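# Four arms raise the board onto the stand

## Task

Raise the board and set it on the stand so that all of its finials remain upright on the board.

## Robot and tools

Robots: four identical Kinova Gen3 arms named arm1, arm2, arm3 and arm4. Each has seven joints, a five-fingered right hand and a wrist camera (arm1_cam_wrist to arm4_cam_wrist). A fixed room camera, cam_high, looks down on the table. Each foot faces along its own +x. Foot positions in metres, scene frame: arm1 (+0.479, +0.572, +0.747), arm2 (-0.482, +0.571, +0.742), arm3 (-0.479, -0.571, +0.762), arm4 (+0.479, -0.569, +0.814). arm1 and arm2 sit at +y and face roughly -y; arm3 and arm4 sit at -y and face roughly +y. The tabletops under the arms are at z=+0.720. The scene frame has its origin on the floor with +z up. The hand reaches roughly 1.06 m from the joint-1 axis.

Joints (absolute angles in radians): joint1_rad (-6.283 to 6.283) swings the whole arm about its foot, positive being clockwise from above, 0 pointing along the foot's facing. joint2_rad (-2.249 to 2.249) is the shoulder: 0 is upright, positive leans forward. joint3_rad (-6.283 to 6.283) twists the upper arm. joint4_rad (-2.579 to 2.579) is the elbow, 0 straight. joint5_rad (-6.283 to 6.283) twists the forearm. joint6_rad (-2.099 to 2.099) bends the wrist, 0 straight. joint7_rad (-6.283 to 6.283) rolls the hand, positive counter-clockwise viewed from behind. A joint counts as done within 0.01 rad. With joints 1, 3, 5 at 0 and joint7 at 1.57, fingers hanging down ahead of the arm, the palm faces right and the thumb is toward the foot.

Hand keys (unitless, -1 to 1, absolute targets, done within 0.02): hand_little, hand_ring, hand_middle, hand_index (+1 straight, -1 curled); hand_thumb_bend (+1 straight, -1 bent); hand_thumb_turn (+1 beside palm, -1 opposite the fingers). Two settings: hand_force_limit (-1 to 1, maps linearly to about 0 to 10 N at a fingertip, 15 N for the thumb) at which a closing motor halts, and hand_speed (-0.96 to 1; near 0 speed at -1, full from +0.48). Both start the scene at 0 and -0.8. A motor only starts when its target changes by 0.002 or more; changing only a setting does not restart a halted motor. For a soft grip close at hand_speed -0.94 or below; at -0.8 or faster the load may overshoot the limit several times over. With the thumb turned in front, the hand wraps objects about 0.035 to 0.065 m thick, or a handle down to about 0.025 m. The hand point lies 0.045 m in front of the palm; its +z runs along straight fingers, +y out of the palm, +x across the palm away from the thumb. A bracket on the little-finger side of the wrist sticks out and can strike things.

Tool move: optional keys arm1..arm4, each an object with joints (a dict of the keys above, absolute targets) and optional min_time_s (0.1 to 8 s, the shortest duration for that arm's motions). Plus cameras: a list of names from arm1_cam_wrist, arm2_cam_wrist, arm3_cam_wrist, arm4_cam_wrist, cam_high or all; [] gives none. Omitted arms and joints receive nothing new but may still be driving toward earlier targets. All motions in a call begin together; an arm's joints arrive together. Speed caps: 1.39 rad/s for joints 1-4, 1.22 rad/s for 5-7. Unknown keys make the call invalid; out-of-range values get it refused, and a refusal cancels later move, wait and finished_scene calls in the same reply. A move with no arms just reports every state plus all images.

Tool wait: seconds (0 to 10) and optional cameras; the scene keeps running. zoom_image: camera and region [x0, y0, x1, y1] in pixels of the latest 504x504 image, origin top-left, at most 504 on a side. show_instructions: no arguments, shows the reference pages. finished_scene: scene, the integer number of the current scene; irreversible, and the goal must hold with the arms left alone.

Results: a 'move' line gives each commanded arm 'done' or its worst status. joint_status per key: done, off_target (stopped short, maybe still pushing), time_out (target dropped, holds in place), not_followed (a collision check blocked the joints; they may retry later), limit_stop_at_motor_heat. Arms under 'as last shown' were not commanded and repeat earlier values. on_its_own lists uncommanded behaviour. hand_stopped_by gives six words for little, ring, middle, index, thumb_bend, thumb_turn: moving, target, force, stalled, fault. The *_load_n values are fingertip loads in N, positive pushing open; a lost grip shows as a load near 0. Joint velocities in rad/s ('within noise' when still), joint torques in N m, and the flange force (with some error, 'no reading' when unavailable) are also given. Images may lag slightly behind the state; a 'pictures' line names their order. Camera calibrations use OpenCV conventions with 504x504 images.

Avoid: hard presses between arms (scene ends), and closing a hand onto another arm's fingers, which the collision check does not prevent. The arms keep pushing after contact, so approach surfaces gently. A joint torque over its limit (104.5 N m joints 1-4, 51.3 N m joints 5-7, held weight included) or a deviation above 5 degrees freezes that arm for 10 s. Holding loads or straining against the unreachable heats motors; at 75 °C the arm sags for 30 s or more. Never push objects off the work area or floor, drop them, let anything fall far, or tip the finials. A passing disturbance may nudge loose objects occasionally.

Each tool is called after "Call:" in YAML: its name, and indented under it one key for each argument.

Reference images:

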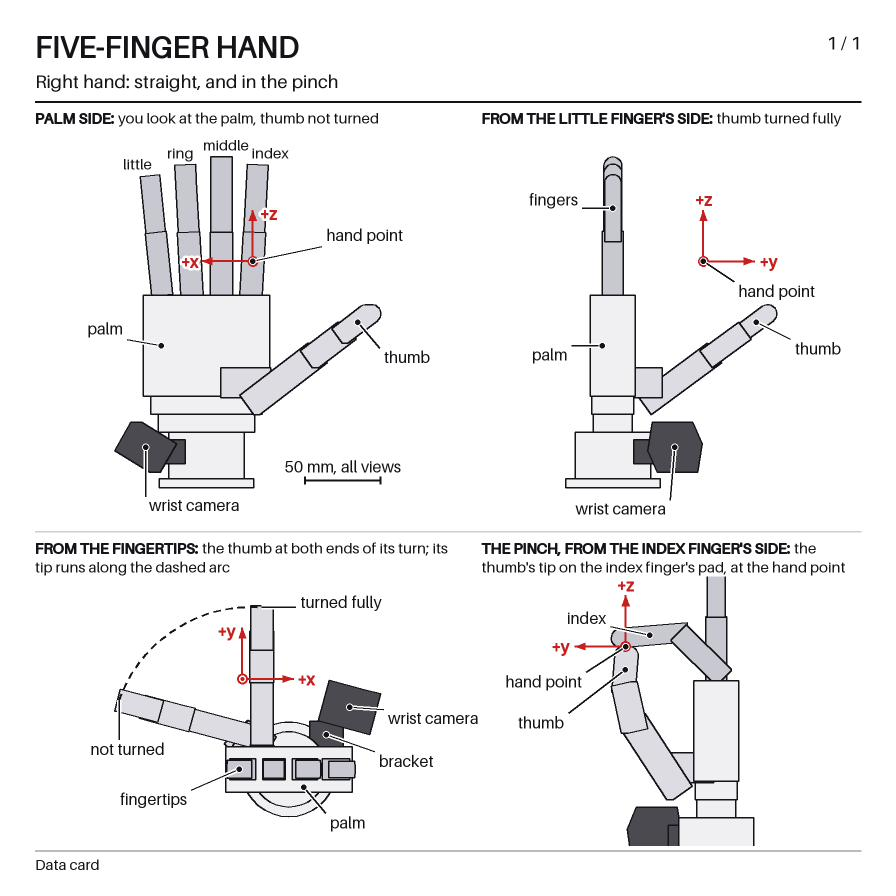

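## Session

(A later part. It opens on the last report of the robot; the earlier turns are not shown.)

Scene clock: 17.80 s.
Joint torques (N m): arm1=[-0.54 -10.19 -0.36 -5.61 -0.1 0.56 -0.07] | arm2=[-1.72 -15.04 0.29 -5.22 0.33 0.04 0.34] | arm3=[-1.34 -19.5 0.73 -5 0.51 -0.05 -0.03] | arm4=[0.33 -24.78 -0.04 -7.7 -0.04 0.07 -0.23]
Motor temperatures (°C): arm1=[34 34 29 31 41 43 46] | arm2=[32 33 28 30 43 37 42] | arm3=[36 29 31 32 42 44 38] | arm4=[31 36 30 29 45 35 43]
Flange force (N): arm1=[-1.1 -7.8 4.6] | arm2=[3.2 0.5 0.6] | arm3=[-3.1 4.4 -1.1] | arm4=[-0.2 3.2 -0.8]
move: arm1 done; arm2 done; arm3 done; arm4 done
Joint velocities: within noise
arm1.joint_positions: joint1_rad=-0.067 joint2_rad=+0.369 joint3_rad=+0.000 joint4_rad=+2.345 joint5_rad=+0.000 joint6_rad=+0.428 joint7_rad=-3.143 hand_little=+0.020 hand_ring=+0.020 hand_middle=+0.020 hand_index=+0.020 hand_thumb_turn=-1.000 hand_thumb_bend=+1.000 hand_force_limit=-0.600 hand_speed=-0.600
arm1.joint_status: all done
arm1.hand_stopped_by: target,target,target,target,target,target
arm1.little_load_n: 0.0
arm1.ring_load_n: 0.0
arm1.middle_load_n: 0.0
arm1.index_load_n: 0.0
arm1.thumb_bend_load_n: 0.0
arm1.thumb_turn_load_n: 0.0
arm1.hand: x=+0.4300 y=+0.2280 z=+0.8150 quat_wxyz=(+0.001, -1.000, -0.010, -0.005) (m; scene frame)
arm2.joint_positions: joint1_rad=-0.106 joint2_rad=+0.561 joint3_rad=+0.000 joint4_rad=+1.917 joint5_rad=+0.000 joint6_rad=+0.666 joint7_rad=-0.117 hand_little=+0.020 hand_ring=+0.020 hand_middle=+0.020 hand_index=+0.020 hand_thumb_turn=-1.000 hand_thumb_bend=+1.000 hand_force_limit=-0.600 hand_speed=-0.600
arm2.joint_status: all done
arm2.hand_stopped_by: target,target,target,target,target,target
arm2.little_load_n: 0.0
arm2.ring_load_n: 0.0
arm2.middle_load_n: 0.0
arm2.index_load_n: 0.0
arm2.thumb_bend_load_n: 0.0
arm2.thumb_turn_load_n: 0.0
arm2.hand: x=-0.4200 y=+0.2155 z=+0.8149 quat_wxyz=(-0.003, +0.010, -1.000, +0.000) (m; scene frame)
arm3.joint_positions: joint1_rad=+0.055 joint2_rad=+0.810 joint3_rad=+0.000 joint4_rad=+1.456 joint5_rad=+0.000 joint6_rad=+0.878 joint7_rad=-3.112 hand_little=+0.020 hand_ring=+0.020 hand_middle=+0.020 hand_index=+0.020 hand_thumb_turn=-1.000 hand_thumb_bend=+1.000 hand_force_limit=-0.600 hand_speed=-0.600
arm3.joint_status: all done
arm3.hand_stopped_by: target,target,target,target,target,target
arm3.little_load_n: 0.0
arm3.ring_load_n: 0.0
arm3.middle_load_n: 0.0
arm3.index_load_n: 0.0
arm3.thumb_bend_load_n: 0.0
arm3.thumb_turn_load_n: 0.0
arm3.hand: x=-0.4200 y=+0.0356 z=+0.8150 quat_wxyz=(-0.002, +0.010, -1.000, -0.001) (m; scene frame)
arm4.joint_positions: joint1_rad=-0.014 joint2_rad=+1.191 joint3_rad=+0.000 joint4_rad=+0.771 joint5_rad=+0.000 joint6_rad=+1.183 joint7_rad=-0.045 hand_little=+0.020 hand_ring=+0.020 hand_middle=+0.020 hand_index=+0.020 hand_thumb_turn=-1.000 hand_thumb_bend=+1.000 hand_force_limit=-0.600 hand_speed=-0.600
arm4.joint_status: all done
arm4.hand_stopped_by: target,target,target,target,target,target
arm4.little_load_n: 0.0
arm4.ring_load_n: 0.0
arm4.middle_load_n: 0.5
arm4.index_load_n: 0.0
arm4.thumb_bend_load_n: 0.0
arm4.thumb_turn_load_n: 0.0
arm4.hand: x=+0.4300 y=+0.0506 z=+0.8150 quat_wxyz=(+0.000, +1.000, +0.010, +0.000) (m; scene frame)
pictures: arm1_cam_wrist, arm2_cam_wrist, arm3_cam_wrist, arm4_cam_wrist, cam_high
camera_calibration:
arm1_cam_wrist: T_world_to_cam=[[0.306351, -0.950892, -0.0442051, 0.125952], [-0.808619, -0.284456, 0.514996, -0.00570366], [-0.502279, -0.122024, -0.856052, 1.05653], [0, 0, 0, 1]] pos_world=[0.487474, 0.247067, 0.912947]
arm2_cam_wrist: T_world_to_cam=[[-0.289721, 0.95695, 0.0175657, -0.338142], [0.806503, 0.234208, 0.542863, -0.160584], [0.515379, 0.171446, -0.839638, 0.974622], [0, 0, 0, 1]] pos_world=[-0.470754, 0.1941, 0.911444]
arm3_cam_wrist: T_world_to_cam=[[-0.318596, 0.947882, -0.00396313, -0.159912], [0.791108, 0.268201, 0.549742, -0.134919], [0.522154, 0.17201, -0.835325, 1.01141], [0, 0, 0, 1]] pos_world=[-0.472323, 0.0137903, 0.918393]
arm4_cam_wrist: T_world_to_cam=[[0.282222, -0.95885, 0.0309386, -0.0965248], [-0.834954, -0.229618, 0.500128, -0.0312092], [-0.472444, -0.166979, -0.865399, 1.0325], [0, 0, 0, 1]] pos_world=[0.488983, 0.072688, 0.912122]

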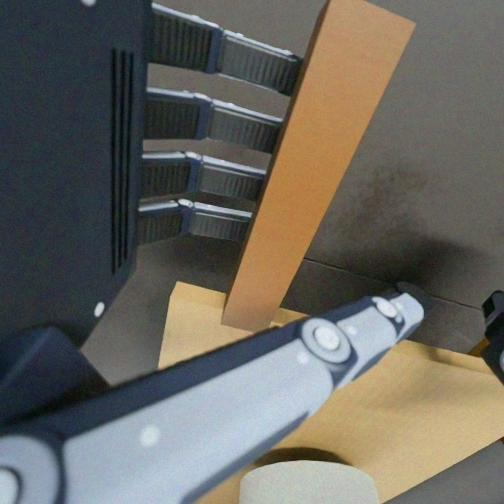

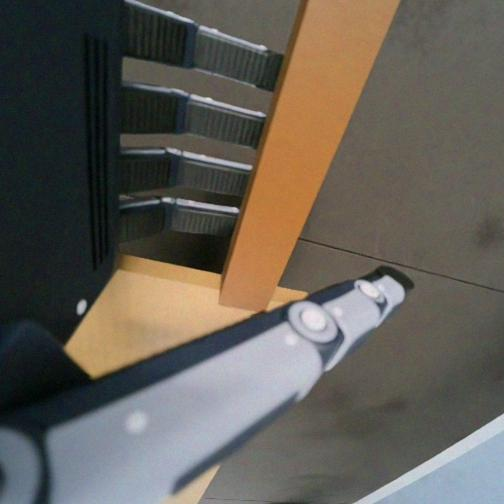

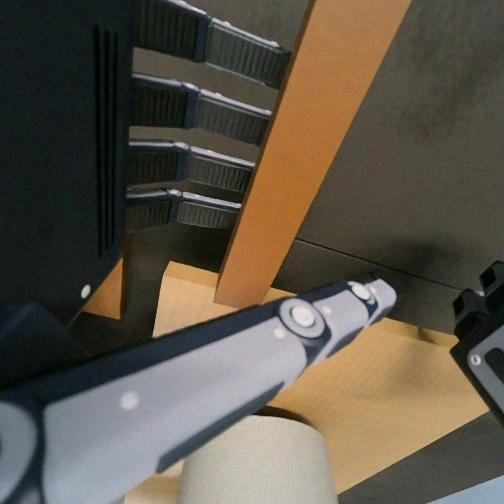

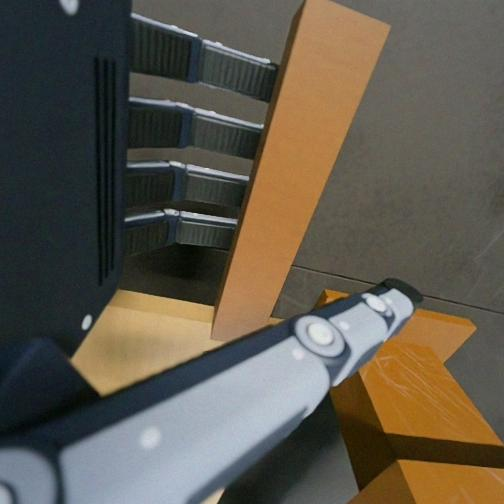

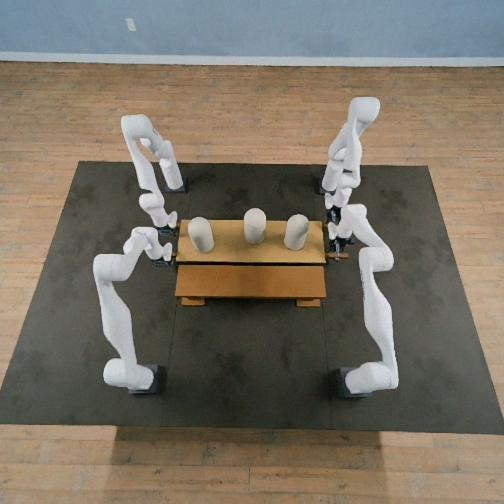

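Call:
move:
  arm1: {"joints":{"hand_speed":-0.92,"hand_little":-0.3,"hand_ring":-0.3,"hand_middle":-0.3,"hand_index":-0.3,"hand_force_limit":-0.8}}
  arm2: {"joints":{"hand_speed":-0.92,"hand_little":-0.3,"hand_ring":-0.3,"hand_middle":-0.3,"hand_index":-0.3,"hand_force_limit":-0.8}}
  arm3: {"joints":{"hand_speed":-0.92,"hand_little":-0.3,"hand_ring":-0.3,"hand_middle":-0.3,"hand_index":-0.3,"hand_force_limit":-0.8}}
  arm4: {"joints":{"hand_speed":-0.92,"hand_little":-0.3,"hand_ring":-0.3,"hand_middle":-0.3,"hand_index":-0.3,"hand_force_limit":-0.8}}
  cameras: []

Call:
move:
  arm1: {"joints":{"hand_speed":-0.8,"hand_thumb_bend":0.5,"hand_force_limit":-0.7}}
  arm2: {"joints":{"hand_speed":-0.8,"hand_thumb_bend":0.5,"hand_force_limit":-0.7}}
  arm3: {"joints":{"hand_speed":-0.8,"hand_thumb_bend":0.5,"hand_force_limit":-0.7}}
  arm4: {"joints":{"hand_speed":-0.8,"hand_thumb_bend":0.5,"hand_force_limit":-0.7}}
  cameras: []

Call:
move:
  arm1: {"joints":{"hand_speed":-0.88,"hand_thumb_bend":0.0,"hand_force_limit":-0.75}}
  arm2: {"joints":{"hand_speed":-0.88,"hand_thumb_bend":0.0,"hand_force_limit":-0.75}}
  arm3: {"joints":{"hand_speed":-0.88,"hand_thumb_bend":0.0,"hand_force_limit":-0.75}}
  arm4: {"joints":{"hand_speed":-0.88,"hand_thumb_bend":0.0,"hand_force_limit":-0.75}}
  cameras: ["all"]

Scene clock: 20.37 s.
Joint torques (N m): arm1=[-0.48 -11.31 -0.14 -5.52 -0.09 0.8 -0.18] | arm2=[-1.72 -17.06 0.27 -5.29 0.29 0.81 0.33] | arm3=[-0.96 -23.04 1.1 -6.3 0.53 0.04 -0.07] | arm4=[0.32 -26.32 0.01 -7.75 -0.12 0.8 -0.24]
Motor temperatures (°C): arm1=[34 34 29 31 41 43 46] | arm2=[32 34 28 30 43 37 42] | arm3=[36 29 31 32 42 44 38] | arm4=[31 36 30 29 45 35 43]
Flange force (N): arm1=[-1.4 -6.4 8.9] | arm2=[3.1 -1.0 6.9] | arm3=[-2.5 5.4 5.4] | arm4=[-0.1 1.8 2.5]
move: arm1 off_target; arm2 off_target; arm3 off_target; arm4 off_target
Joint velocities: within noise
arm1.joint_positions: joint1_rad=-0.067 joint2_rad=+0.369 joint3_rad=+0.000 joint4_rad=+2.345 joint5_rad=+0.000 joint6_rad=+0.428 joint7_rad=-3.143 hand_little=-0.039 hand_ring=-0.039 hand_middle=-0.046 hand_index=-0.046 hand_thumb_turn=-1.000 hand_thumb_bend=+1.000 hand_force_limit=-0.800 hand_speed=-0.920
arm1.joint_status: hand_little off_target (ended at -0.039, target -0.300); hand_ring off_target (ended at -0.039, target -0.300); hand_middle off_target (ended at -0.046, target -0.300); hand_index off_target (ended at -0.046, target -0.300); the others done
arm1.hand_stopped_by: force,force,force,force,target,target
arm1.little_load_n: 1.0
arm1.ring_load_n: 1.0
arm1.middle_load_n: 1.0
arm1.index_load_n: 1.0
arm1.thumb_bend_load_n: 0.0
arm1.thumb_turn_load_n: 0.0
arm1.hand: x=+0.4300 y=+0.2280 z=+0.8150 quat_wxyz=(+0.001, -1.000, -0.010, -0.005) (m; scene frame)
arm2.joint_positions: joint1_rad=-0.106 joint2_rad=+0.561 joint3_rad=+0.000 joint4_rad=+1.917 joint5_rad=+0.000 joint6_rad=+0.666 joint7_rad=-0.117 hand_little=-0.069 hand_ring=-0.061 hand_middle=-0.061 hand_index=-0.053 hand_thumb_turn=-1.000 hand_thumb_bend=+1.000 hand_force_limit=-0.800 hand_speed=-0.920
arm2.joint_status: hand_little off_target (ended at -0.069, target -0.300); hand_ring off_target (ended at -0.061, target -0.300); hand_middle off_target (ended at -0.061, target -0.300); hand_index off_target (ended at -0.053, target -0.300); the others done
arm2.hand_stopped_by: force,force,force,force,target,target
arm2.little_load_n: 1.5
arm2.ring_load_n: 1.5
arm2.middle_load_n: 1.5
arm2.index_load_n: 1.0
arm2.thumb_bend_load_n: 0.0
arm2.thumb_turn_load_n: 0.0
arm2.hand: x=-0.4200 y=+0.2155 z=+0.8149 quat_wxyz=(-0.003, +0.010, -1.000, +0.000) (m; scene frame)
arm3.joint_positions: joint1_rad=+0.055 joint2_rad=+0.810 joint3_rad=+0.000 joint4_rad=+1.456 joint5_rad=+0.000 joint6_rad=+0.878 joint7_rad=-3.112 hand_little=-0.083 hand_ring=-0.076 hand_middle=-0.076 hand_index=-0.069 hand_thumb_turn=-1.000 hand_thumb_bend=+1.000 hand_force_limit=-0.800 hand_speed=-0.920
arm3.joint_status: hand_little off_target (ended at -0.083, target -0.300); hand_ring off_target (ended at -0.076, target -0.300); hand_middle off_target (ended at -0.076, target -0.300); hand_index off_target (ended at -0.069, target -0.300); the others done
arm3.hand_stopped_by: force,force,force,force,target,target
arm3.little_load_n: 2.5
arm3.ring_load_n: 1.5
arm3.middle_load_n: 1.0
arm3.index_load_n: 0.5
arm3.thumb_bend_load_n: 0.0
arm3.thumb_turn_load_n: 0.0
arm3.hand: x=-0.4200 y=+0.0356 z=+0.8150 quat_wxyz=(-0.002, +0.010, -1.000, -0.001) (m; scene frame)
arm4.joint_positions: joint1_rad=-0.014 joint2_rad=+1.191 joint3_rad=+0.000 joint4_rad=+0.771 joint5_rad=+0.000 joint6_rad=+1.183 joint7_rad=-0.045 hand_little=-0.114 hand_ring=-0.106 hand_middle=-0.113 hand_index=-0.106 hand_thumb_turn=-1.000 hand_thumb_bend=+1.000 hand_force_limit=-0.800 hand_speed=-0.920
arm4.joint_status: hand_little off_target (ended at -0.114, target -0.300); hand_ring off_target (ended at -0.106, target -0.300); hand_middle off_target (ended at -0.113, target -0.300); hand_index off_target (ended at -0.106, target -0.300); the others done
arm4.hand_stopped_by: force,force,force,force,target,target
arm4.little_load_n: 1.5
arm4.ring_load_n: 0.5
arm4.middle_load_n: 1.5
arm4.index_load_n: 0.5
arm4.thumb_bend_load_n: 0.0
arm4.thumb_turn_load_n: 0.0
arm4.hand: x=+0.4300 y=+0.0506 z=+0.8150 quat_wxyz=(+0.000, +1.000, +0.010, +0.000) (m; scene frame)
pictures: none
No camera images: "cameras" was empty.

Scene clock: 22.60 s.
Joint torques (N m): arm1=[-0.4 -11.41 -0.08 -5.56 -0.06 0.81 -0.15] | arm2=[-1.72 -17.03 0.3 -5.38 0.23 0.81 0.31] | arm3=[-0.99 -23.1 1.07 -6.24 0.54 0.01 -0.08] | arm4=[0.37 -26.29 -0.03 -7.78 -0.09 0.85 -0.18]
Motor temperatures (°C): arm1=[34 34 29 31 41 43 46] | arm2=[32 34 28 30 43 37 42] | arm3=[36 30 31 32 42 44 38] | arm4=[31 36 30 29 45 34 43]
Flange force (N): arm1=[-1.0 -6.4 9.2] | arm2=[3.2 -0.7 6.9] | arm3=[-2.6 5.8 5.3] | arm4=[-0.3 2.3 2.5]
move: arm1 done; arm2 done; arm3 done; arm4 done
Joint velocities: within noise
arm1.joint_positions: joint1_rad=-0.067 joint2_rad=+0.369 joint3_rad=+0.000 joint4_rad=+2.345 joint5_rad=+0.000 joint6_rad=+0.428 joint7_rad=-3.143 hand_little=-0.039 hand_ring=-0.039 hand_middle=-0.046 hand_index=-0.046 hand_thumb_turn=-1.000 hand_thumb_bend=+0.500 hand_force_limit=-0.700 hand_speed=-0.800
arm1.joint_status: all done
arm1.hand_stopped_by: force,force,force,force,target,target
arm1.little_load_n: 1.0
arm1.ring_load_n: 1.0
arm1.middle_load_n: 1.0
arm1.index_load_n: 1.0
arm1.thumb_bend_load_n: 0.0
arm1.thumb_turn_load_n: 0.0
arm1.hand: x=+0.4300 y=+0.2280 z=+0.8150 quat_wxyz=(+0.001, -1.000, -0.010, -0.005) (m; scene frame)
arm2.joint_positions: joint1_rad=-0.106 joint2_rad=+0.561 joint3_rad=+0.000 joint4_rad=+1.917 joint5_rad=+0.000 joint6_rad=+0.666 joint7_rad=-0.117 hand_little=-0.069 hand_ring=-0.061 hand_middle=-0.061 hand_index=-0.053 hand_thumb_turn=-1.000 hand_thumb_bend=+0.500 hand_force_limit=-0.700 hand_speed=-0.800
arm2.joint_status: all done
arm2.hand_stopped_by: force,force,force,force,target,target
arm2.little_load_n: 2.0
arm2.ring_load_n: 1.5
arm2.middle_load_n: 1.5
arm2.index_load_n: 1.5
arm2.thumb_bend_load_n: 0.0
arm2.thumb_turn_load_n: -0.5
arm2.hand: x=-0.4200 y=+0.2155 z=+0.8149 quat_wxyz=(-0.003, +0.010, -1.000, +0.000) (m; scene frame)
arm3.joint_positions: joint1_rad=+0.055 joint2_rad=+0.810 joint3_rad=+0.000 joint4_rad=+1.456 joint5_rad=+0.000 joint6_rad=+0.878 joint7_rad=-3.112 hand_little=-0.083 hand_ring=-0.076 hand_middle=-0.076 hand_index=-0.069 hand_thumb_turn=-1.000 hand_thumb_bend=+0.500 hand_force_limit=-0.700 hand_speed=-0.800
arm3.joint_status: all done
arm3.hand_stopped_by: force,force,force,force,target,target
arm3.little_load_n: 3.0
arm3.ring_load_n: 1.5
arm3.middle_load_n: 1.0
arm3.index_load_n: 0.5
arm3.thumb_bend_load_n: 0.0
arm3.thumb_turn_load_n: 0.0
arm3.hand: x=-0.4200 y=+0.0356 z=+0.8150 quat_wxyz=(-0.002, +0.010, -1.000, -0.001) (m; scene frame)
arm4.joint_positions: joint1_rad=-0.014 joint2_rad=+1.191 joint3_rad=+0.000 joint4_rad=+0.771 joint5_rad=+0.000 joint6_rad=+1.183 joint7_rad=-0.045 hand_little=-0.114 hand_ring=-0.106 hand_middle=-0.113 hand_index=-0.106 hand_thumb_turn=-1.000 hand_thumb_bend=+0.500 hand_force_limit=-0.700 hand_speed=-0.800
arm4.joint_status: all done
arm4.hand_stopped_by: force,force,force,force,target,target
arm4.little_load_n: 1.5
arm4.ring_load_n: 0.5
arm4.middle_load_n: 1.5
arm4.index_load_n: 0.5
arm4.thumb_bend_load_n: 0.0
arm4.thumb_turn_load_n: 0.0
arm4.hand: x=+0.4300 y=+0.0506 z=+0.8150 quat_wxyz=(+0.000, +1.000, +0.010, +0.000) (m; scene frame)
pictures: none
No camera images: "cameras" was empty.

Scene clock: 24.83 s.
Joint torques (N m): arm1=[-0.45 -11.06 -0.25 -5.33 -0.08 0.84 -0.14] | arm2=[-1.81 -16.63 0.21 -5.19 0.22 0.77 0.29] | arm3=[-1.07 -22.29 0.96 -6.12 0.43 -0.07 -0.13] | arm4=[0.2 -26.03 -0.14 -8.19 -0.13 0.22 -0.31]
Motor temperatures (°C): arm1=[34 34 29 31 41 43 46] | arm2=[32 34 28 30 43 37 42] | arm3=[36 30 31 32 42 44 38] | arm4=[31 37 30 29 45 34 43]
Flange force (N): arm1=[-1.2 -6.2 8.1] | arm2=[3.4 -0.8 5.8] | arm3=[-2.8 5.0 3.8] | arm4=[0.1 3.5 1.3]
move: arm1 off_target; arm2 off_target; arm3 off_target; arm4 off_target
Joint velocities: within noise
arm1.joint_positions: joint1_rad=-0.067 joint2_rad=+0.369 joint3_rad=+0.000 joint4_rad=+2.345 joint5_rad=+0.000 joint6_rad=+0.428 joint7_rad=-3.143 hand_little=-0.039 hand_ring=-0.039 hand_middle=-0.046 hand_index=-0.046 hand_thumb_turn=-1.000 hand_thumb_bend=+0.416 hand_force_limit=-0.750 hand_speed=-0.880
arm1.joint_status: hand_thumb_bend off_target (ended at +0.416, target +0.000); the others done
arm1.hand_stopped_by: force,force,force,force,force,target
arm1.little_load_n: 1.0
arm1.ring_load_n: 0.5
arm1.middle_load_n: 1.0
arm1.index_load_n: 1.0
arm1.thumb_bend_load_n: 2.0
arm1.thumb_turn_load_n: 0.0
arm1.hand: x=+0.4300 y=+0.2280 z=+0.8150 quat_wxyz=(+0.001, -1.000, -0.010, -0.005) (m; scene frame)
arm2.joint_positions: joint1_rad=-0.106 joint2_rad=+0.561 joint3_rad=+0.000 joint4_rad=+1.917 joint5_rad=+0.000 joint6_rad=+0.666 joint7_rad=-0.117 hand_little=-0.069 hand_ring=-0.061 hand_middle=-0.061 hand_index=-0.053 hand_thumb_turn=-1.000 hand_thumb_bend=+0.451 hand_force_limit=-0.750 hand_speed=-0.880
arm2.joint_status: hand_thumb_bend off_target (ended at +0.451, target +0.000); the others done
arm2.hand_stopped_by: force,force,force,force,force,target
arm2.little_load_n: 1.5
arm2.ring_load_n: 1.5
arm2.middle_load_n: 1.5
arm2.index_load_n: 1.0
arm2.thumb_bend_load_n: 2.0
arm2.thumb_turn_load_n: 0.0
arm2.hand: x=-0.4200 y=+0.2155 z=+0.8149 quat_wxyz=(-0.003, +0.010, -1.000, +0.000) (m; scene frame)
arm3.joint_positions: joint1_rad=+0.055 joint2_rad=+0.810 joint3_rad=+0.000 joint4_rad=+1.456 joint5_rad=+0.000 joint6_rad=+0.878 joint7_rad=-3.112 hand_little=-0.083 hand_ring=-0.076 hand_middle=-0.076 hand_index=-0.069 hand_thumb_turn=-1.000 hand_thumb_bend=+0.445 hand_force_limit=-0.750 hand_speed=-0.880
arm3.joint_status: hand_thumb_bend off_target (ended at +0.445, target +0.000); the others done
arm3.hand_stopped_by: force,force,force,force,force,target
arm3.little_load_n: 3.0
arm3.ring_load_n: 1.5
arm3.middle_load_n: 1.0
arm3.index_load_n: 0.5
arm3.thumb_bend_load_n: 2.5
arm3.thumb_turn_load_n: 0.0
arm3.hand: x=-0.4200 y=+0.0356 z=+0.8150 quat_wxyz=(-0.002, +0.010, -1.000, -0.001) (m; scene frame)
arm4.joint_positions: joint1_rad=-0.014 joint2_rad=+1.191 joint3_rad=+0.000 joint4_rad=+0.771 joint5_rad=+0.000 joint6_rad=+1.183 joint7_rad=-0.045 hand_little=-0.114 hand_ring=-0.106 hand_middle=-0.113 hand_index=-0.106 hand_thumb_turn=-1.000 hand_thumb_bend=+0.422 hand_force_limit=-0.750 hand_speed=-0.880
arm4.joint_status: hand_thumb_bend off_target (ended at +0.422, target +0.000); the others done
arm4.hand_stopped_by: force,force,force,force,force,target
arm4.little_load_n: 2.0
arm4.ring_load_n: 0.5
arm4.middle_load_n: 1.5
arm4.index_load_n: 0.5
arm4.thumb_bend_load_n: 3.0
arm4.thumb_turn_load_n: 0.5
arm4.hand: x=+0.4300 y=+0.0506 z=+0.8150 quat_wxyz=(+0.000, +1.000, +0.010, +0.000) (m; scene frame)
pictures: arm1_cam_wrist, arm2_cam_wrist, arm3_cam_wrist, arm4_cam_wrist, cam_high
camera_calibration:
arm1_cam_wrist: T_world_to_cam=[[0.306351, -0.950892, -0.0442051, 0.125952], [-0.808619, -0.284456, 0.514996, -0.00570366], [-0.502279, -0.122024, -0.856052, 1.05653], [0, 0, 0, 1]] pos_world=[0.487474, 0.247067, 0.912947]
arm2_cam_wrist: T_world_to_cam=[[-0.289643, 0.956972, 0.0176173, -0.338156], [0.806531, 0.234116, 0.542861, -0.160551], [0.515378, 0.171445, -0.839638, 0.974622], [0, 0, 0, 1]] pos_world=[-0.470755, 0.1941, 0.911444]
arm3_cam_wrist: T_world_to_cam=[[-0.318596, 0.947882, -0.00396313, -0.159912], [0.791108, 0.268201, 0.549742, -0.134919], [0.522154, 0.17201, -0.835325, 1.01141], [0, 0, 0, 1]] pos_world=[-0.472323, 0.0137903, 0.918393]
arm4_cam_wrist: T_world_to_cam=[[0.282222, -0.95885, 0.0309386, -0.0965248], [-0.834954, -0.229618, 0.500128, -0.0312092], [-0.472444, -0.166979, -0.865399, 1.0325], [0, 0, 0, 1]] pos_world=[0.488983, 0.072688, 0.912122]

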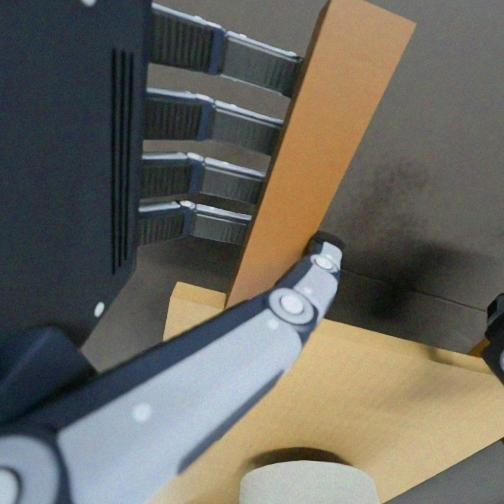

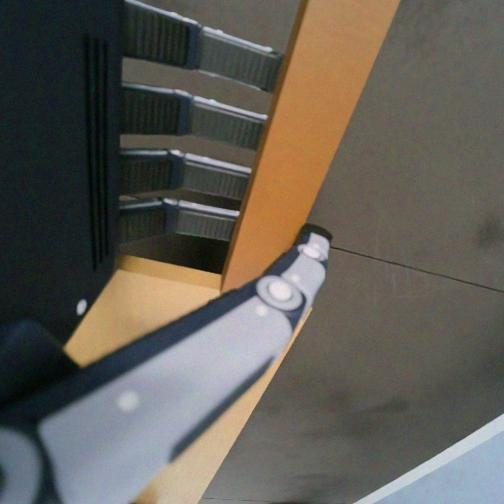

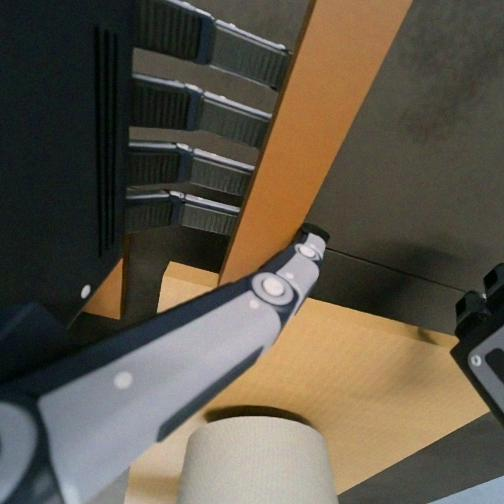

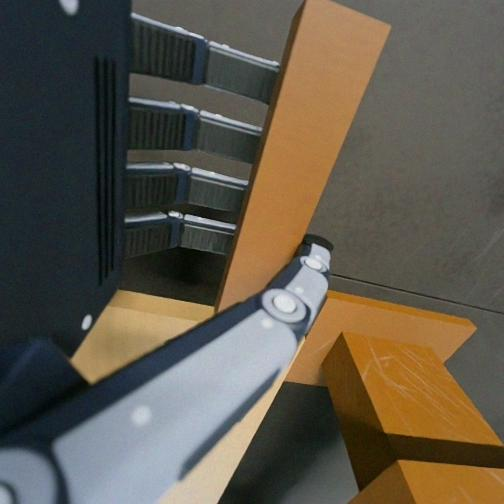

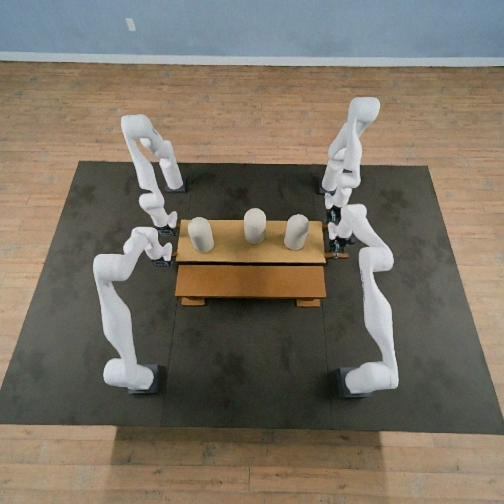

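Call:
move:
  arm1: {"joints":{"joint1_rad":-0.0684,"joint2_rad":0.2355,"joint4_rad":2.2805,"joint6_rad":0.6257,"joint7_rad":-3.1444},"min_time_s":2}
  arm2: {"joints":{"joint1_rad":-0.1072,"joint2_rad":0.4714,"joint4_rad":1.8659,"joint6_rad":0.8066,"joint7_rad":-0.1182},"min_time_s":2}
  arm3: {"joints":{"joint1_rad":0.0551,"joint2_rad":0.7411,"joint4_rad":1.4138,"joint6_rad":0.9882,"joint7_rad":-3.1119},"min_time_s":2}
  arm4: {"joints":{"joint1_rad":-0.0136,"joint2_rad":1.1344,"joint4_rad":0.7383,"joint6_rad":1.2716,"joint7_rad":-0.0446},"min_time_s":2}
  cameras: ["cam_high"]

Call:
move:
  arm1: {"joints":{"joint1_rad":-0.0701,"joint2_rad":0.1281,"joint4_rad":2.2001,"joint6_rad":0.8135,"joint7_rad":-3.1461},"min_time_s":2}
  arm2: {"joints":{"joint1_rad":-0.1080,"joint2_rad":0.3974,"joint4_rad":1.7992,"joint6_rad":0.9472,"joint7_rad":-0.1190},"min_time_s":2}
  arm3: {"joints":{"joint1_rad":0.0555,"joint2_rad":0.6842,"joint4_rad":1.3554,"joint6_rad":1.1035,"joint7_rad":-3.1115},"min_time_s":2}
  arm4: {"joints":{"joint1_rad":-0.0137,"joint2_rad":1.0923,"joint4_rad":0.6782,"joint6_rad":1.3739,"joint7_rad":-0.0447},"min_time_s":2}
  cameras: ["all"]

Scene clock: 33.70 s.
Joint torques (N m): arm1=[-0.51 -11.47 -0.37 -7.7 -0.12 0.84 -0.11] | arm2=[-1.55 -16.71 0.44 -6.13 0.3 1.11 0.28] | arm3=[-1.96 -23.94 0.19 -7.35 0.1 0.09 -0.04] | arm4=[1.48 -28.75 0.85 -9.03 0.47 1.27 -0.25]
Motor temperatures (°C): arm1=[34 34 29 31 41 43 46] | arm2=[32 34 28 30 43 37 42] | arm3=[36 30 31 32 42 44 38] | arm4=[31 38 30 29 45 35 43]
Flange force (N): arm1=[-1.5 -5.1 13.7] | arm2=[2.5 -1.7 7.9] | arm3=[-4.3 6.2 7.1] | arm4=[-1.8 2.8 7.2]
move: arm1 done; arm2 done; arm3 done; arm4 done
Joint velocities: within noise
arm1.joint_positions: joint1_rad=-0.068 joint2_rad=+0.235 joint3_rad=+0.000 joint4_rad=+2.280 joint5_rad=+0.000 joint6_rad=+0.626 joint7_rad=-3.144 hand_little=-0.039 hand_ring=-0.039 hand_middle=-0.046 hand_index=-0.046 hand_thumb_turn=-1.000 hand_thumb_bend=+0.415 hand_force_limit=-0.750 hand_speed=-0.880
arm1.joint_status: all done
arm1.hand_stopped_by: force,force,force,force,force,target
arm1.little_load_n: 1.5
arm1.ring_load_n: 1.5
arm1.middle_load_n: 2.0
arm1.index_load_n: 1.5
arm1.thumb_bend_load_n: 0.0
arm1.thumb_turn_load_n: 0.0
arm1.hand: x=+0.4300 y=+0.2279 z=+0.8630 quat_wxyz=(+0.001, -1.000, -0.010, -0.005) (m; scene frame)
arm2.joint_positions: joint1_rad=-0.107 joint2_rad=+0.471 joint3_rad=+0.000 joint4_rad=+1.866 joint5_rad=+0.000 joint6_rad=+0.807 joint7_rad=-0.118 hand_little=-0.069 hand_ring=-0.061 hand_middle=-0.061 hand_index=-0.053 hand_thumb_turn=-1.000 hand_thumb_bend=+0.451 hand_force_limit=-0.750 hand_speed=-0.880
arm2.joint_status: all done
arm2.hand_stopped_by: force,force,force,force,force,target
arm2.little_load_n: 2.0
arm2.ring_load_n: 1.5
arm2.middle_load_n: 2.0
arm2.index_load_n: 1.5
arm2.thumb_bend_load_n: 2.0
arm2.thumb_turn_load_n: 0.0
arm2.hand: x=-0.4200 y=+0.2155 z=+0.8629 quat_wxyz=(-0.003, +0.010, -1.000, +0.000) (m; scene frame)
arm3.joint_positions: joint1_rad=+0.055 joint2_rad=+0.741 joint3_rad=+0.000 joint4_rad=+1.414 joint5_rad=+0.000 joint6_rad=+0.988 joint7_rad=-3.112 hand_little=-0.083 hand_ring=-0.076 hand_middle=-0.076 hand_index=-0.069 hand_thumb_turn=-1.000 hand_thumb_bend=+0.445 hand_force_limit=-0.750 hand_speed=-0.880
arm3.joint_status: all done
arm3.hand_stopped_by: force,force,force,force,force,target
arm3.little_load_n: 3.5
arm3.ring_load_n: 2.0
arm3.middle_load_n: 2.0
arm3.index_load_n: 1.0
arm3.thumb_bend_load_n: 2.0
arm3.thumb_turn_load_n: 0.5
arm3.hand: x=-0.4200 y=+0.0355 z=+0.8630 quat_wxyz=(-0.002, +0.010, -1.000, -0.001) (m; scene frame)
arm4.joint_positions: joint1_rad=-0.014 joint2_rad=+1.134 joint3_rad=+0.000 joint4_rad=+0.738 joint5_rad=+0.000 joint6_rad=+1.272 joint7_rad=-0.045 hand_little=-0.113 hand_ring=-0.106 hand_middle=-0.113 hand_index=-0.106 hand_thumb_turn=-1.000 hand_thumb_bend=+0.422 hand_force_limit=-0.750 hand_speed=-0.880
arm4.joint_status: all done
arm4.hand_stopped_by: force,force,force,force,force,target
arm4.little_load_n: 3.0
arm4.ring_load_n: 1.5
arm4.middle_load_n: 3.5
arm4.index_load_n: 2.0
arm4.thumb_bend_load_n: 2.0
arm4.thumb_turn_load_n: 0.5
arm4.hand: x=+0.4301 y=+0.0506 z=+0.8630 quat_wxyz=(+0.000, +1.000, +0.010, +0.000) (m; scene frame)
pictures: cam_high

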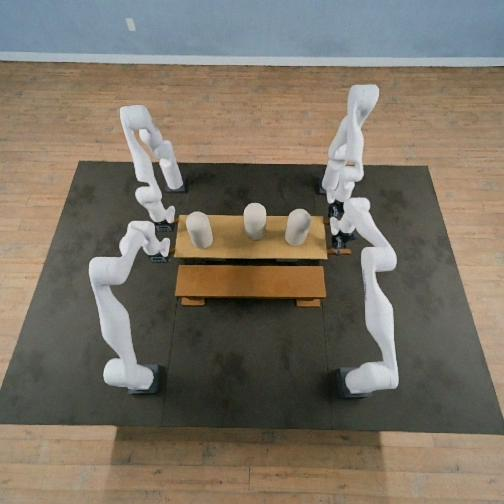

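Scene clock: 36.00 s.
Joint torques (N m): arm1=[-0.37 -10.52 -0.33 -8.93 0 1.02 -0.17] | arm2=[-1.66 -16.27 0.32 -7.32 0.2 1.11 0.24] | arm3=[-1.58 -23.55 0.44 -7.94 0.24 0.14 -0.02] | arm4=[1.09 -28.76 0.5 -9.25 0.33 1.4 -0.19]
Motor temperatures (°C): arm1=[34 35 29 31 41 43 46] | arm2=[32 34 28 30 43 37 42] | arm3=[36 31 31 32 42 44 38] | arm4=[31 38 30 30 45 35 43]
Flange force (N): arm1=[-1.5 -4.0 14.0] | arm2=[2.6 -1.1 8.3] | arm3=[-3.5 6.2 6.6] | arm4=[-1.3 2.6 7.8]
move: arm1 done; arm2 done; arm3 done; arm4 done
Joint velocities: within noise
arm1.joint_positions: joint1_rad=-0.070 joint2_rad=+0.128 joint3_rad=+0.000 joint4_rad=+2.200 joint5_rad=+0.000 joint6_rad=+0.814 joint7_rad=-3.146 hand_little=-0.039 hand_ring=-0.039 hand_middle=-0.046 hand_index=-0.046 hand_thumb_turn=-1.000 hand_thumb_bend=+0.415 hand_force_limit=-0.750 hand_speed=-0.880
arm1.joint_status: all done
arm1.hand_stopped_by: force,force,force,force,force,target
arm1.little_load_n: 1.0
arm1.ring_load_n: 1.5
arm1.middle_load_n: 1.5
arm1.index_load_n: 1.5
arm1.thumb_bend_load_n: 0.0
arm1.thumb_turn_load_n: 0.0
arm1.hand: x=+0.4301 y=+0.2279 z=+0.9100 quat_wxyz=(+0.001, -1.000, -0.010, -0.005) (m; scene frame)
arm2.joint_positions: joint1_rad=-0.108 joint2_rad=+0.397 joint3_rad=+0.000 joint4_rad=+1.799 joint5_rad=+0.000 joint6_rad=+0.947 joint7_rad=-0.119 hand_little=-0.069 hand_ring=-0.061 hand_middle=-0.061 hand_index=-0.053 hand_thumb_turn=-1.000 hand_thumb_bend=+0.451 hand_force_limit=-0.750 hand_speed=-0.880
arm2.joint_status: all done
arm2.hand_stopped_by: force,force,force,force,force,target
arm2.little_load_n: 2.5
arm2.ring_load_n: 2.0
arm2.middle_load_n: 2.5
arm2.index_load_n: 1.5
arm2.thumb_bend_load_n: 2.0
arm2.thumb_turn_load_n: 0.0
arm2.hand: x=-0.4200 y=+0.2155 z=+0.9100 quat_wxyz=(-0.003, +0.010, -1.000, +0.000) (m; scene frame)
arm3.joint_positions: joint1_rad=+0.055 joint2_rad=+0.684 joint3_rad=+0.000 joint4_rad=+1.355 joint5_rad=+0.000 joint6_rad=+1.104 joint7_rad=-3.111 hand_little=-0.083 hand_ring=-0.076 hand_middle=-0.076 hand_index=-0.069 hand_thumb_turn=-1.000 hand_thumb_bend=+0.445 hand_force_limit=-0.750 hand_speed=-0.880
arm3.joint_status: all done
arm3.hand_stopped_by: force,force,force,force,force,target
arm3.little_load_n: 3.0
arm3.ring_load_n: 2.0
arm3.middle_load_n: 1.5
arm3.index_load_n: 1.0
arm3.thumb_bend_load_n: 1.0
arm3.thumb_turn_load_n: 0.0
arm3.hand: x=-0.4200 y=+0.0355 z=+0.9100 quat_wxyz=(-0.002, +0.010, -1.000, -0.001) (m; scene frame)
arm4.joint_positions: joint1_rad=-0.014 joint2_rad=+1.092 joint3_rad=+0.000 joint4_rad=+0.678 joint5_rad=+0.000 joint6_rad=+1.374 joint7_rad=-0.045 hand_little=-0.113 hand_ring=-0.106 hand_middle=-0.113 hand_index=-0.106 hand_thumb_turn=-1.000 hand_thumb_bend=+0.422 hand_force_limit=-0.750 hand_speed=-0.880
arm4.joint_status: all done
arm4.hand_stopped_by: force,force,force,force,force,target
arm4.little_load_n: 3.5
arm4.ring_load_n: 1.5
arm4.middle_load_n: 3.5
arm4.index_load_n: 2.0
arm4.thumb_bend_load_n: 1.5
arm4.thumb_turn_load_n: 0.5
arm4.hand: x=+0.4301 y=+0.0506 z=+0.9100 quat_wxyz=(+0.000, +1.000, +0.010, +0.000) (m; scene frame)
pictures: arm1_cam_wrist, arm2_cam_wrist, arm3_cam_wrist, arm4_cam_wrist, cam_high
camera_calibration:
arm1_cam_wrist: T_world_to_cam=[[0.30639, -0.95088, -0.0441945, 0.130024], [-0.80865, -0.284493, 0.514926, -0.0545615], [-0.502205, -0.12203, -0.856095, 1.13785], [0, 0, 0, 1]] pos_world=[0.487474, 0.246967, 1.00795]
arm2_cam_wrist: T_world_to_cam=[[-0.289672, 0.956966, 0.0174851, -0.339709], [0.806515, 0.234212, 0.542843, -0.212131], [0.515387, 0.171349, -0.839652, 1.05443], [0, 0, 0, 1]] pos_world=[-0.470755, 0.1941, 1.00644]
arm3_cam_wrist: T_world_to_cam=[[-0.318672, 0.947857, -0.00401682, -0.159391], [0.791078, 0.268292, 0.549741, -0.187212], [0.522154, 0.172009, -0.835325, 1.09073], [0, 0, 0, 1]] pos_world=[-0.472223, 0.013691, 1.01339]
arm4_cam_wrist: T_world_to_cam=[[0.282176, -0.958866, 0.0308557, -0.09936], [-0.834965, -0.229621, 0.500108, -0.0787458], [-0.472452, -0.166882, -0.865413, 1.11482], [0, 0, 0, 1]] pos_world=[0.488983, 0.072688, 1.00722]

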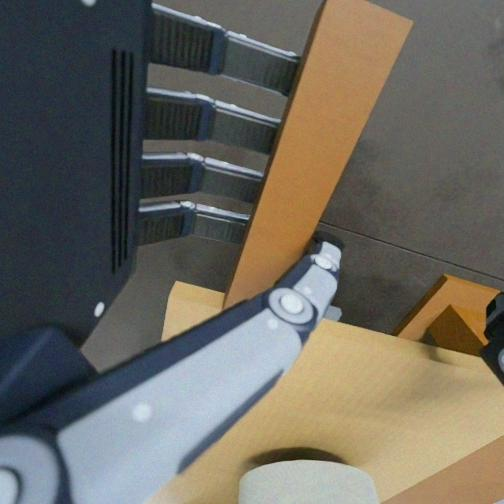

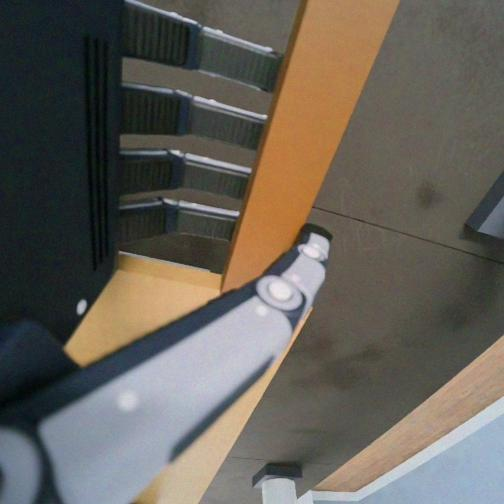

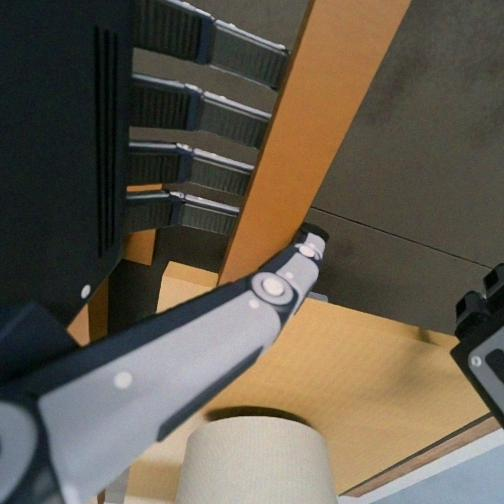

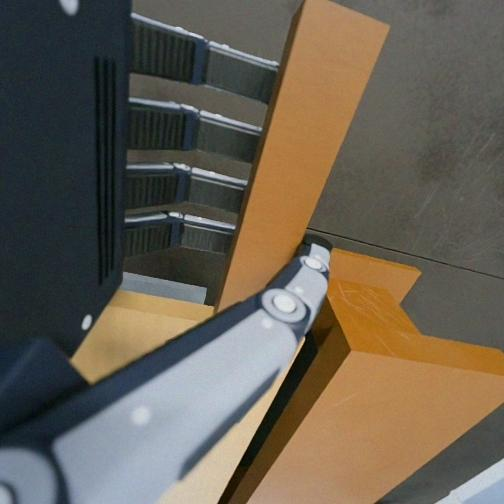

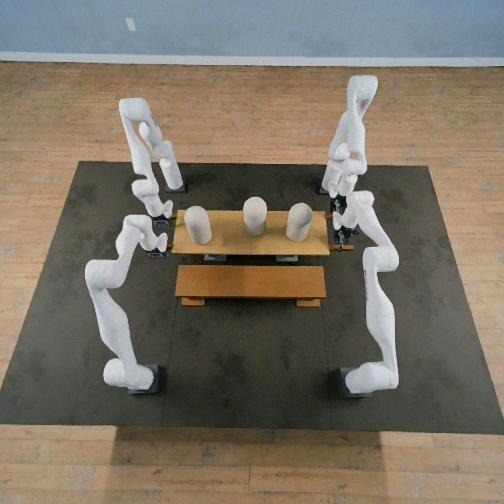

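Call:
move:
  arm1: {"joints":{"joint1_rad":-0.0692,"joint2_rad":0.2558,"joint4_rad":2.0282,"joint6_rad":0.8576,"joint7_rad":-3.1452},"min_time_s":2.2}
  arm2: {"joints":{"joint1_rad":-0.0926,"joint2_rad":0.5217,"joint4_rad":1.5871,"joint6_rad":1.0352,"joint7_rad":-0.1036},"min_time_s":2.2}
  arm3: {"joints":{"joint1_rad":0.0594,"joint2_rad":0.5562,"joint4_rad":1.5981,"joint6_rad":0.9888,"joint7_rad":-3.1076},"min_time_s":2.2}
  arm4: {"joints":{"joint1_rad":-0.0181,"joint2_rad":0.9091,"joint4_rad":1.0774,"joint6_rad":1.1578,"joint7_rad":-0.0491},"min_time_s":2.2}
  cameras: ["cam_high"]

Call:
move:
  arm1: {"joints":{"joint1_rad":-0.0686,"joint2_rad":0.3784,"joint4_rad":1.8395,"joint6_rad":0.9237,"joint7_rad":-3.1446},"min_time_s":2.2}
  arm2: {"joints":{"joint1_rad":-0.0808,"joint2_rad":0.6531,"joint4_rad":1.3459,"joint6_rad":1.1449,"joint7_rad":-0.0918},"min_time_s":2.2}
  arm3: {"joints":{"joint1_rad":0.0644,"joint2_rad":0.4363,"joint4_rad":1.8124,"joint6_rad":0.8944,"joint7_rad":-3.1026},"min_time_s":2.2}
  arm4: {"joints":{"joint1_rad":-0.0235,"joint2_rad":0.7708,"joint4_rad":1.3719,"joint6_rad":1.0017,"joint7_rad":-0.0545},"min_time_s":2.2}
  cameras: ["all"]

Scene clock: 39.57 s.
Joint torques (N m): arm1=[-0.37 -13.38 -0.25 -9.21 0.02 0.93 -0.14] | arm2=[-1.14 -19.33 0.86 -6.96 0.62 1.92 0.35] | arm3=[-0.93 -20.02 1.1 -6.37 0.61 0.58 -0.11] | arm4=[1.13 -26.72 0.78 -8.64 0.45 1.46 -0.13]
Motor temperatures (°C): arm1=[34 35 29 31 41 43 46] | arm2=[32 34 28 30 43 37 42] | arm3=[36 31 31 32 42 44 38] | arm4=[31 39 30 30 45 35 43]
Flange force (N): arm1=[-1.0 -5.1 12.5] | arm2=[1.1 -3.0 9.2] | arm3=[-2.8 7.0 5.8] | arm4=[-1.6 0.1 8.8]
move: arm1 done; arm2 done; arm3 done; arm4 done
Joint velocities: within noise
arm1.joint_positions: joint1_rad=-0.069 joint2_rad=+0.256 joint3_rad=+0.000 joint4_rad=+2.028 joint5_rad=+0.000 joint6_rad=+0.858 joint7_rad=-3.145 hand_little=-0.039 hand_ring=-0.039 hand_middle=-0.046 hand_index=-0.046 hand_thumb_turn=-1.000 hand_thumb_bend=+0.415 hand_force_limit=-0.750 hand_speed=-0.880
arm1.joint_status: all done
arm1.hand_stopped_by: force,force,force,force,force,target
arm1.little_load_n: 1.0
arm1.ring_load_n: 1.0
arm1.middle_load_n: 1.5
arm1.index_load_n: 1.0
arm1.thumb_bend_load_n: 0.0
arm1.thumb_turn_load_n: 0.0
arm1.hand: x=+0.4313 y=+0.1659 z=+0.9100 quat_wxyz=(+0.001, -1.000, -0.010, -0.005) (m; scene frame)
arm2.joint_positions: joint1_rad=-0.093 joint2_rad=+0.522 joint3_rad=+0.000 joint4_rad=+1.587 joint5_rad=+0.000 joint6_rad=+1.035 joint7_rad=-0.104 hand_little=-0.068 hand_ring=-0.061 hand_middle=-0.061 hand_index=-0.053 hand_thumb_turn=-1.000 hand_thumb_bend=+0.451 hand_force_limit=-0.750 hand_speed=-0.880
arm2.joint_status: all done
arm2.hand_stopped_by: force,force,force,force,force,target
arm2.little_load_n: 2.5
arm2.ring_load_n: 2.5
arm2.middle_load_n: 2.5
arm2.index_load_n: 1.5
arm2.thumb_bend_load_n: 2.5
arm2.thumb_turn_load_n: 0.0
arm2.hand: x=-0.4187 y=+0.1535 z=+0.9099 quat_wxyz=(-0.003, +0.010, -1.000, +0.000) (m; scene frame)
arm3.joint_positions: joint1_rad=+0.059 joint2_rad=+0.556 joint3_rad=+0.000 joint4_rad=+1.598 joint5_rad=+0.000 joint6_rad=+0.989 joint7_rad=-3.108 hand_little=-0.083 hand_ring=-0.076 hand_middle=-0.076 hand_index=-0.069 hand_thumb_turn=-1.000 hand_thumb_bend=+0.445 hand_force_limit=-0.750 hand_speed=-0.880
arm3.joint_status: all done
arm3.hand_stopped_by: force,force,force,force,force,target
arm3.little_load_n: 2.5
arm3.ring_load_n: 1.5
arm3.middle_load_n: 1.0
arm3.index_load_n: 0.5
arm3.thumb_bend_load_n: 1.5
arm3.thumb_turn_load_n: 0.0
arm3.hand: x=-0.4187 y=-0.0265 z=+0.9100 quat_wxyz=(-0.002, +0.010, -1.000, +0.000) (m; scene frame)
arm4.joint_positions: joint1_rad=-0.018 joint2_rad=+0.909 joint3_rad=+0.000 joint4_rad=+1.077 joint5_rad=+0.000 joint6_rad=+1.158 joint7_rad=-0.049 hand_little=-0.113 hand_ring=-0.106 hand_middle=-0.113 hand_index=-0.106 hand_thumb_turn=-1.000 hand_thumb_bend=+0.422 hand_force_limit=-0.750 hand_speed=-0.880
arm4.joint_status: all done
arm4.hand_stopped_by: force,force,force,force,force,target
arm4.little_load_n: 3.5
arm4.ring_load_n: 2.0
arm4.middle_load_n: 4.0
arm4.index_load_n: 2.5
arm4.thumb_bend_load_n: 3.0
arm4.thumb_turn_load_n: 0.0
arm4.hand: x=+0.4313 y=-0.0114 z=+0.9100 quat_wxyz=(+0.000, +1.000, +0.010, +0.000) (m; scene frame)
pictures: cam_high

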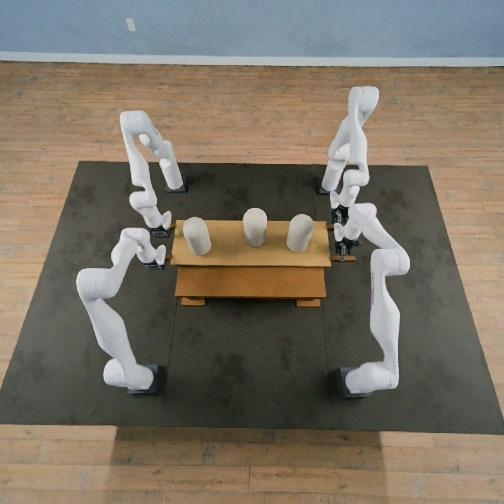

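Scene clock: 42.07 s.
Joint torques (N m): arm1=[-0.52 -15.77 -0.23 -9.55 -0.09 0.81 -0.15] | arm2=[-1.23 -22.95 0.84 -7.8 0.57 1.98 0.35] | arm3=[-0.86 -16.61 1.09 -5.21 0.65 0.73 -0.1] | arm4=[0.8 -24.56 0.29 -8.25 0.17 1.29 -0.15]
Motor temperatures (°C): arm1=[34 35 29 31 41 43 46] | arm2=[32 34 28 30 43 37 42] | arm3=[36 31 31 32 42 44 38] | arm4=[31 39 30 30 45 35 43]
Flange force (N): arm1=[-1.0 -6.5 10.6] | arm2=[1.1 -3.3 10.3] | arm3=[-2.8 7.0 4.6] | arm4=[-1.2 -0.1 9.9]
move: arm1 done; arm2 done; arm3 done; arm4 done
Joint velocities: within noise
arm1.joint_positions: joint1_rad=-0.069 joint2_rad=+0.378 joint3_rad=+0.000 joint4_rad=+1.840 joint5_rad=+0.000 joint6_rad=+0.924 joint7_rad=-3.145 hand_little=-0.039 hand_ring=-0.039 hand_middle=-0.046 hand_index=-0.046 hand_thumb_turn=-1.000 hand_thumb_bend=+0.415 hand_force_limit=-0.750 hand_speed=-0.880
arm1.joint_status: all done
arm1.hand_stopped_by: force,force,force,force,force,target
arm1.little_load_n: 0.5
arm1.ring_load_n: 1.0
arm1.middle_load_n: 1.5
arm1.index_load_n: 1.0
arm1.thumb_bend_load_n: 0.0
arm1.thumb_turn_load_n: 0.0
arm1.hand: x=+0.4325 y=+0.1039 z=+0.9099 quat_wxyz=(+0.001, -1.000, -0.010, -0.005) (m; scene frame)
arm2.joint_positions: joint1_rad=-0.081 joint2_rad=+0.653 joint3_rad=+0.000 joint4_rad=+1.346 joint5_rad=+0.000 joint6_rad=+1.145 joint7_rad=-0.092 hand_little=-0.068 hand_ring=-0.061 hand_middle=-0.061 hand_index=-0.053 hand_thumb_turn=-1.000 hand_thumb_bend=+0.451 hand_force_limit=-0.750 hand_speed=-0.880
arm2.joint_status: all done
arm2.hand_stopped_by: force,force,force,force,force,target
arm2.little_load_n: 2.5
arm2.ring_load_n: 2.5
arm2.middle_load_n: 3.0
arm2.index_load_n: 2.0
arm2.thumb_bend_load_n: 2.5
arm2.thumb_turn_load_n: 0.5
arm2.hand: x=-0.4174 y=+0.0915 z=+0.9100 quat_wxyz=(-0.003, +0.010, -1.000, +0.000) (m; scene frame)
arm3.joint_positions: joint1_rad=+0.064 joint2_rad=+0.436 joint3_rad=+0.000 joint4_rad=+1.812 joint5_rad=+0.000 joint6_rad=+0.894 joint7_rad=-3.103 hand_little=-0.083 hand_ring=-0.076 hand_middle=-0.076 hand_index=-0.069 hand_thumb_turn=-1.000 hand_thumb_bend=+0.445 hand_force_limit=-0.750 hand_speed=-0.880
arm3.joint_status: all done
arm3.hand_stopped_by: force,force,force,force,force,target
arm3.little_load_n: 2.5
arm3.ring_load_n: 1.0
arm3.middle_load_n: 1.0
arm3.index_load_n: 0.5
arm3.thumb_bend_load_n: 2.0
arm3.thumb_turn_load_n: 0.5
arm3.hand: x=-0.4175 y=-0.0885 z=+0.9099 quat_wxyz=(-0.002, +0.010, -1.000, -0.001) (m; scene frame)
arm4.joint_positions: joint1_rad=-0.024 joint2_rad=+0.771 joint3_rad=+0.000 joint4_rad=+1.372 joint5_rad=+0.000 joint6_rad=+1.002 joint7_rad=-0.055 hand_little=-0.113 hand_ring=-0.106 hand_middle=-0.113 hand_index=-0.106 hand_thumb_turn=-1.000 hand_thumb_bend=+0.422 hand_force_limit=-0.750 hand_speed=-0.880
arm4.joint_status: all done
arm4.hand_stopped_by: force,force,force,force,force,target
arm4.little_load_n: 4.0
arm4.ring_load_n: 2.5
arm4.middle_load_n: 5.0
arm4.index_load_n: 3.0
arm4.thumb_bend_load_n: 2.0
arm4.thumb_turn_load_n: 0.0
arm4.hand: x=+0.4326 y=-0.0735 z=+0.9099 quat_wxyz=(+0.000, +1.000, +0.010, +0.000) (m; scene frame)
pictures: arm1_cam_wrist, arm2_cam_wrist, arm3_cam_wrist, arm4_cam_wrist, cam_high
camera_calibration:
arm1_cam_wrist: T_world_to_cam=[[0.306338, -0.950903, -0.0440481, 0.011256], [-0.808674, -0.284372, 0.514956, -0.0878803], [-0.502199, -0.12213, -0.856084, 1.12383], [0, 0, 0, 1]] pos_world=[0.489874, 0.122967, 1.00785]
arm2_cam_wrist: T_world_to_cam=[[-0.289724, 0.956949, 0.0175664, -0.220397], [0.806474, 0.234201, 0.542908, -0.18527], [0.515421, 0.17146, -0.839608, 1.0743], [0, 0, 0, 1]] pos_world=[-0.468154, 0.0701001, 1.00644]
arm3_cam_wrist: T_world_to_cam=[[-0.318547, 0.947898, -0.00404268, -0.0409708], [0.791122, 0.268206, 0.54972, -0.155778], [0.522163, 0.171913, -0.835339, 1.1106], [0, 0, 0, 1]] pos_world=[-0.469724, -0.11031, 1.01319]
arm4_cam_wrist: T_world_to_cam=[[0.282222, -0.95885, 0.0309386, -0.219067], [-0.834954, -0.229618, 0.500128, -0.105107], [-0.472444, -0.166979, -0.865399, 1.09519], [0, 0, 0, 1]] pos_world=[0.491483, -0.051312, 1.00712]

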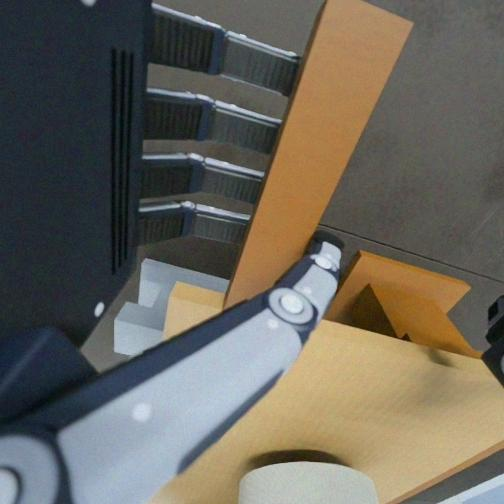

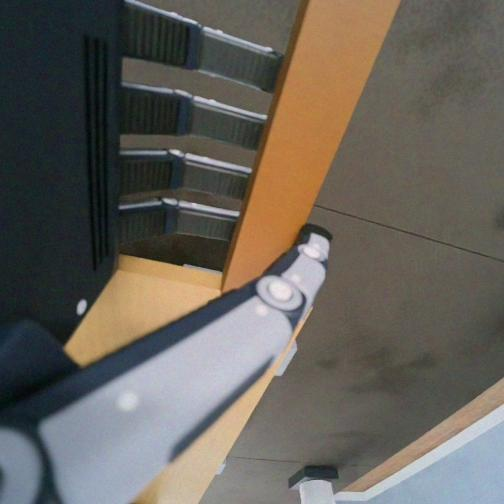

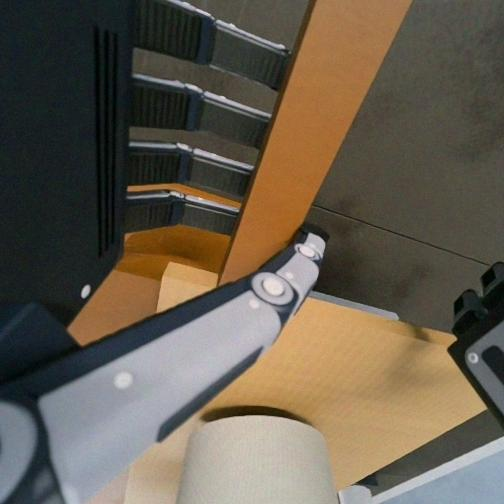

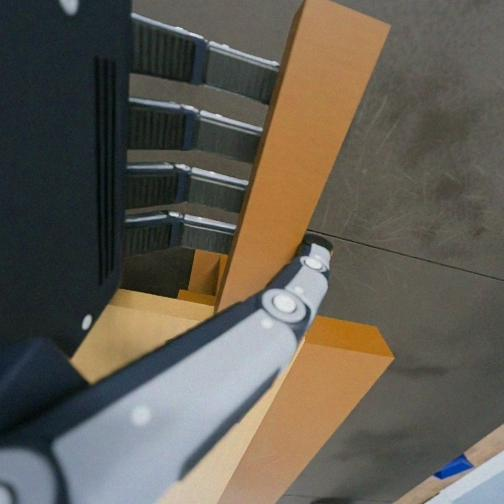

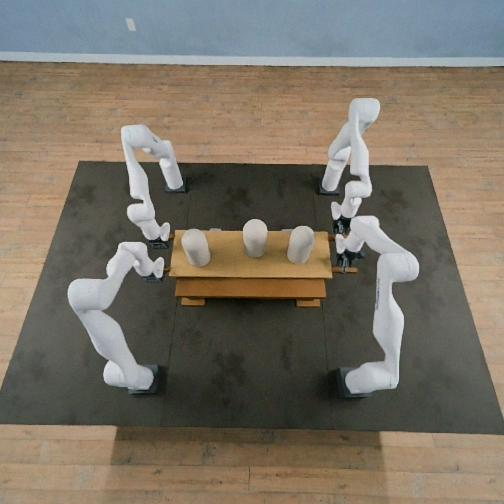

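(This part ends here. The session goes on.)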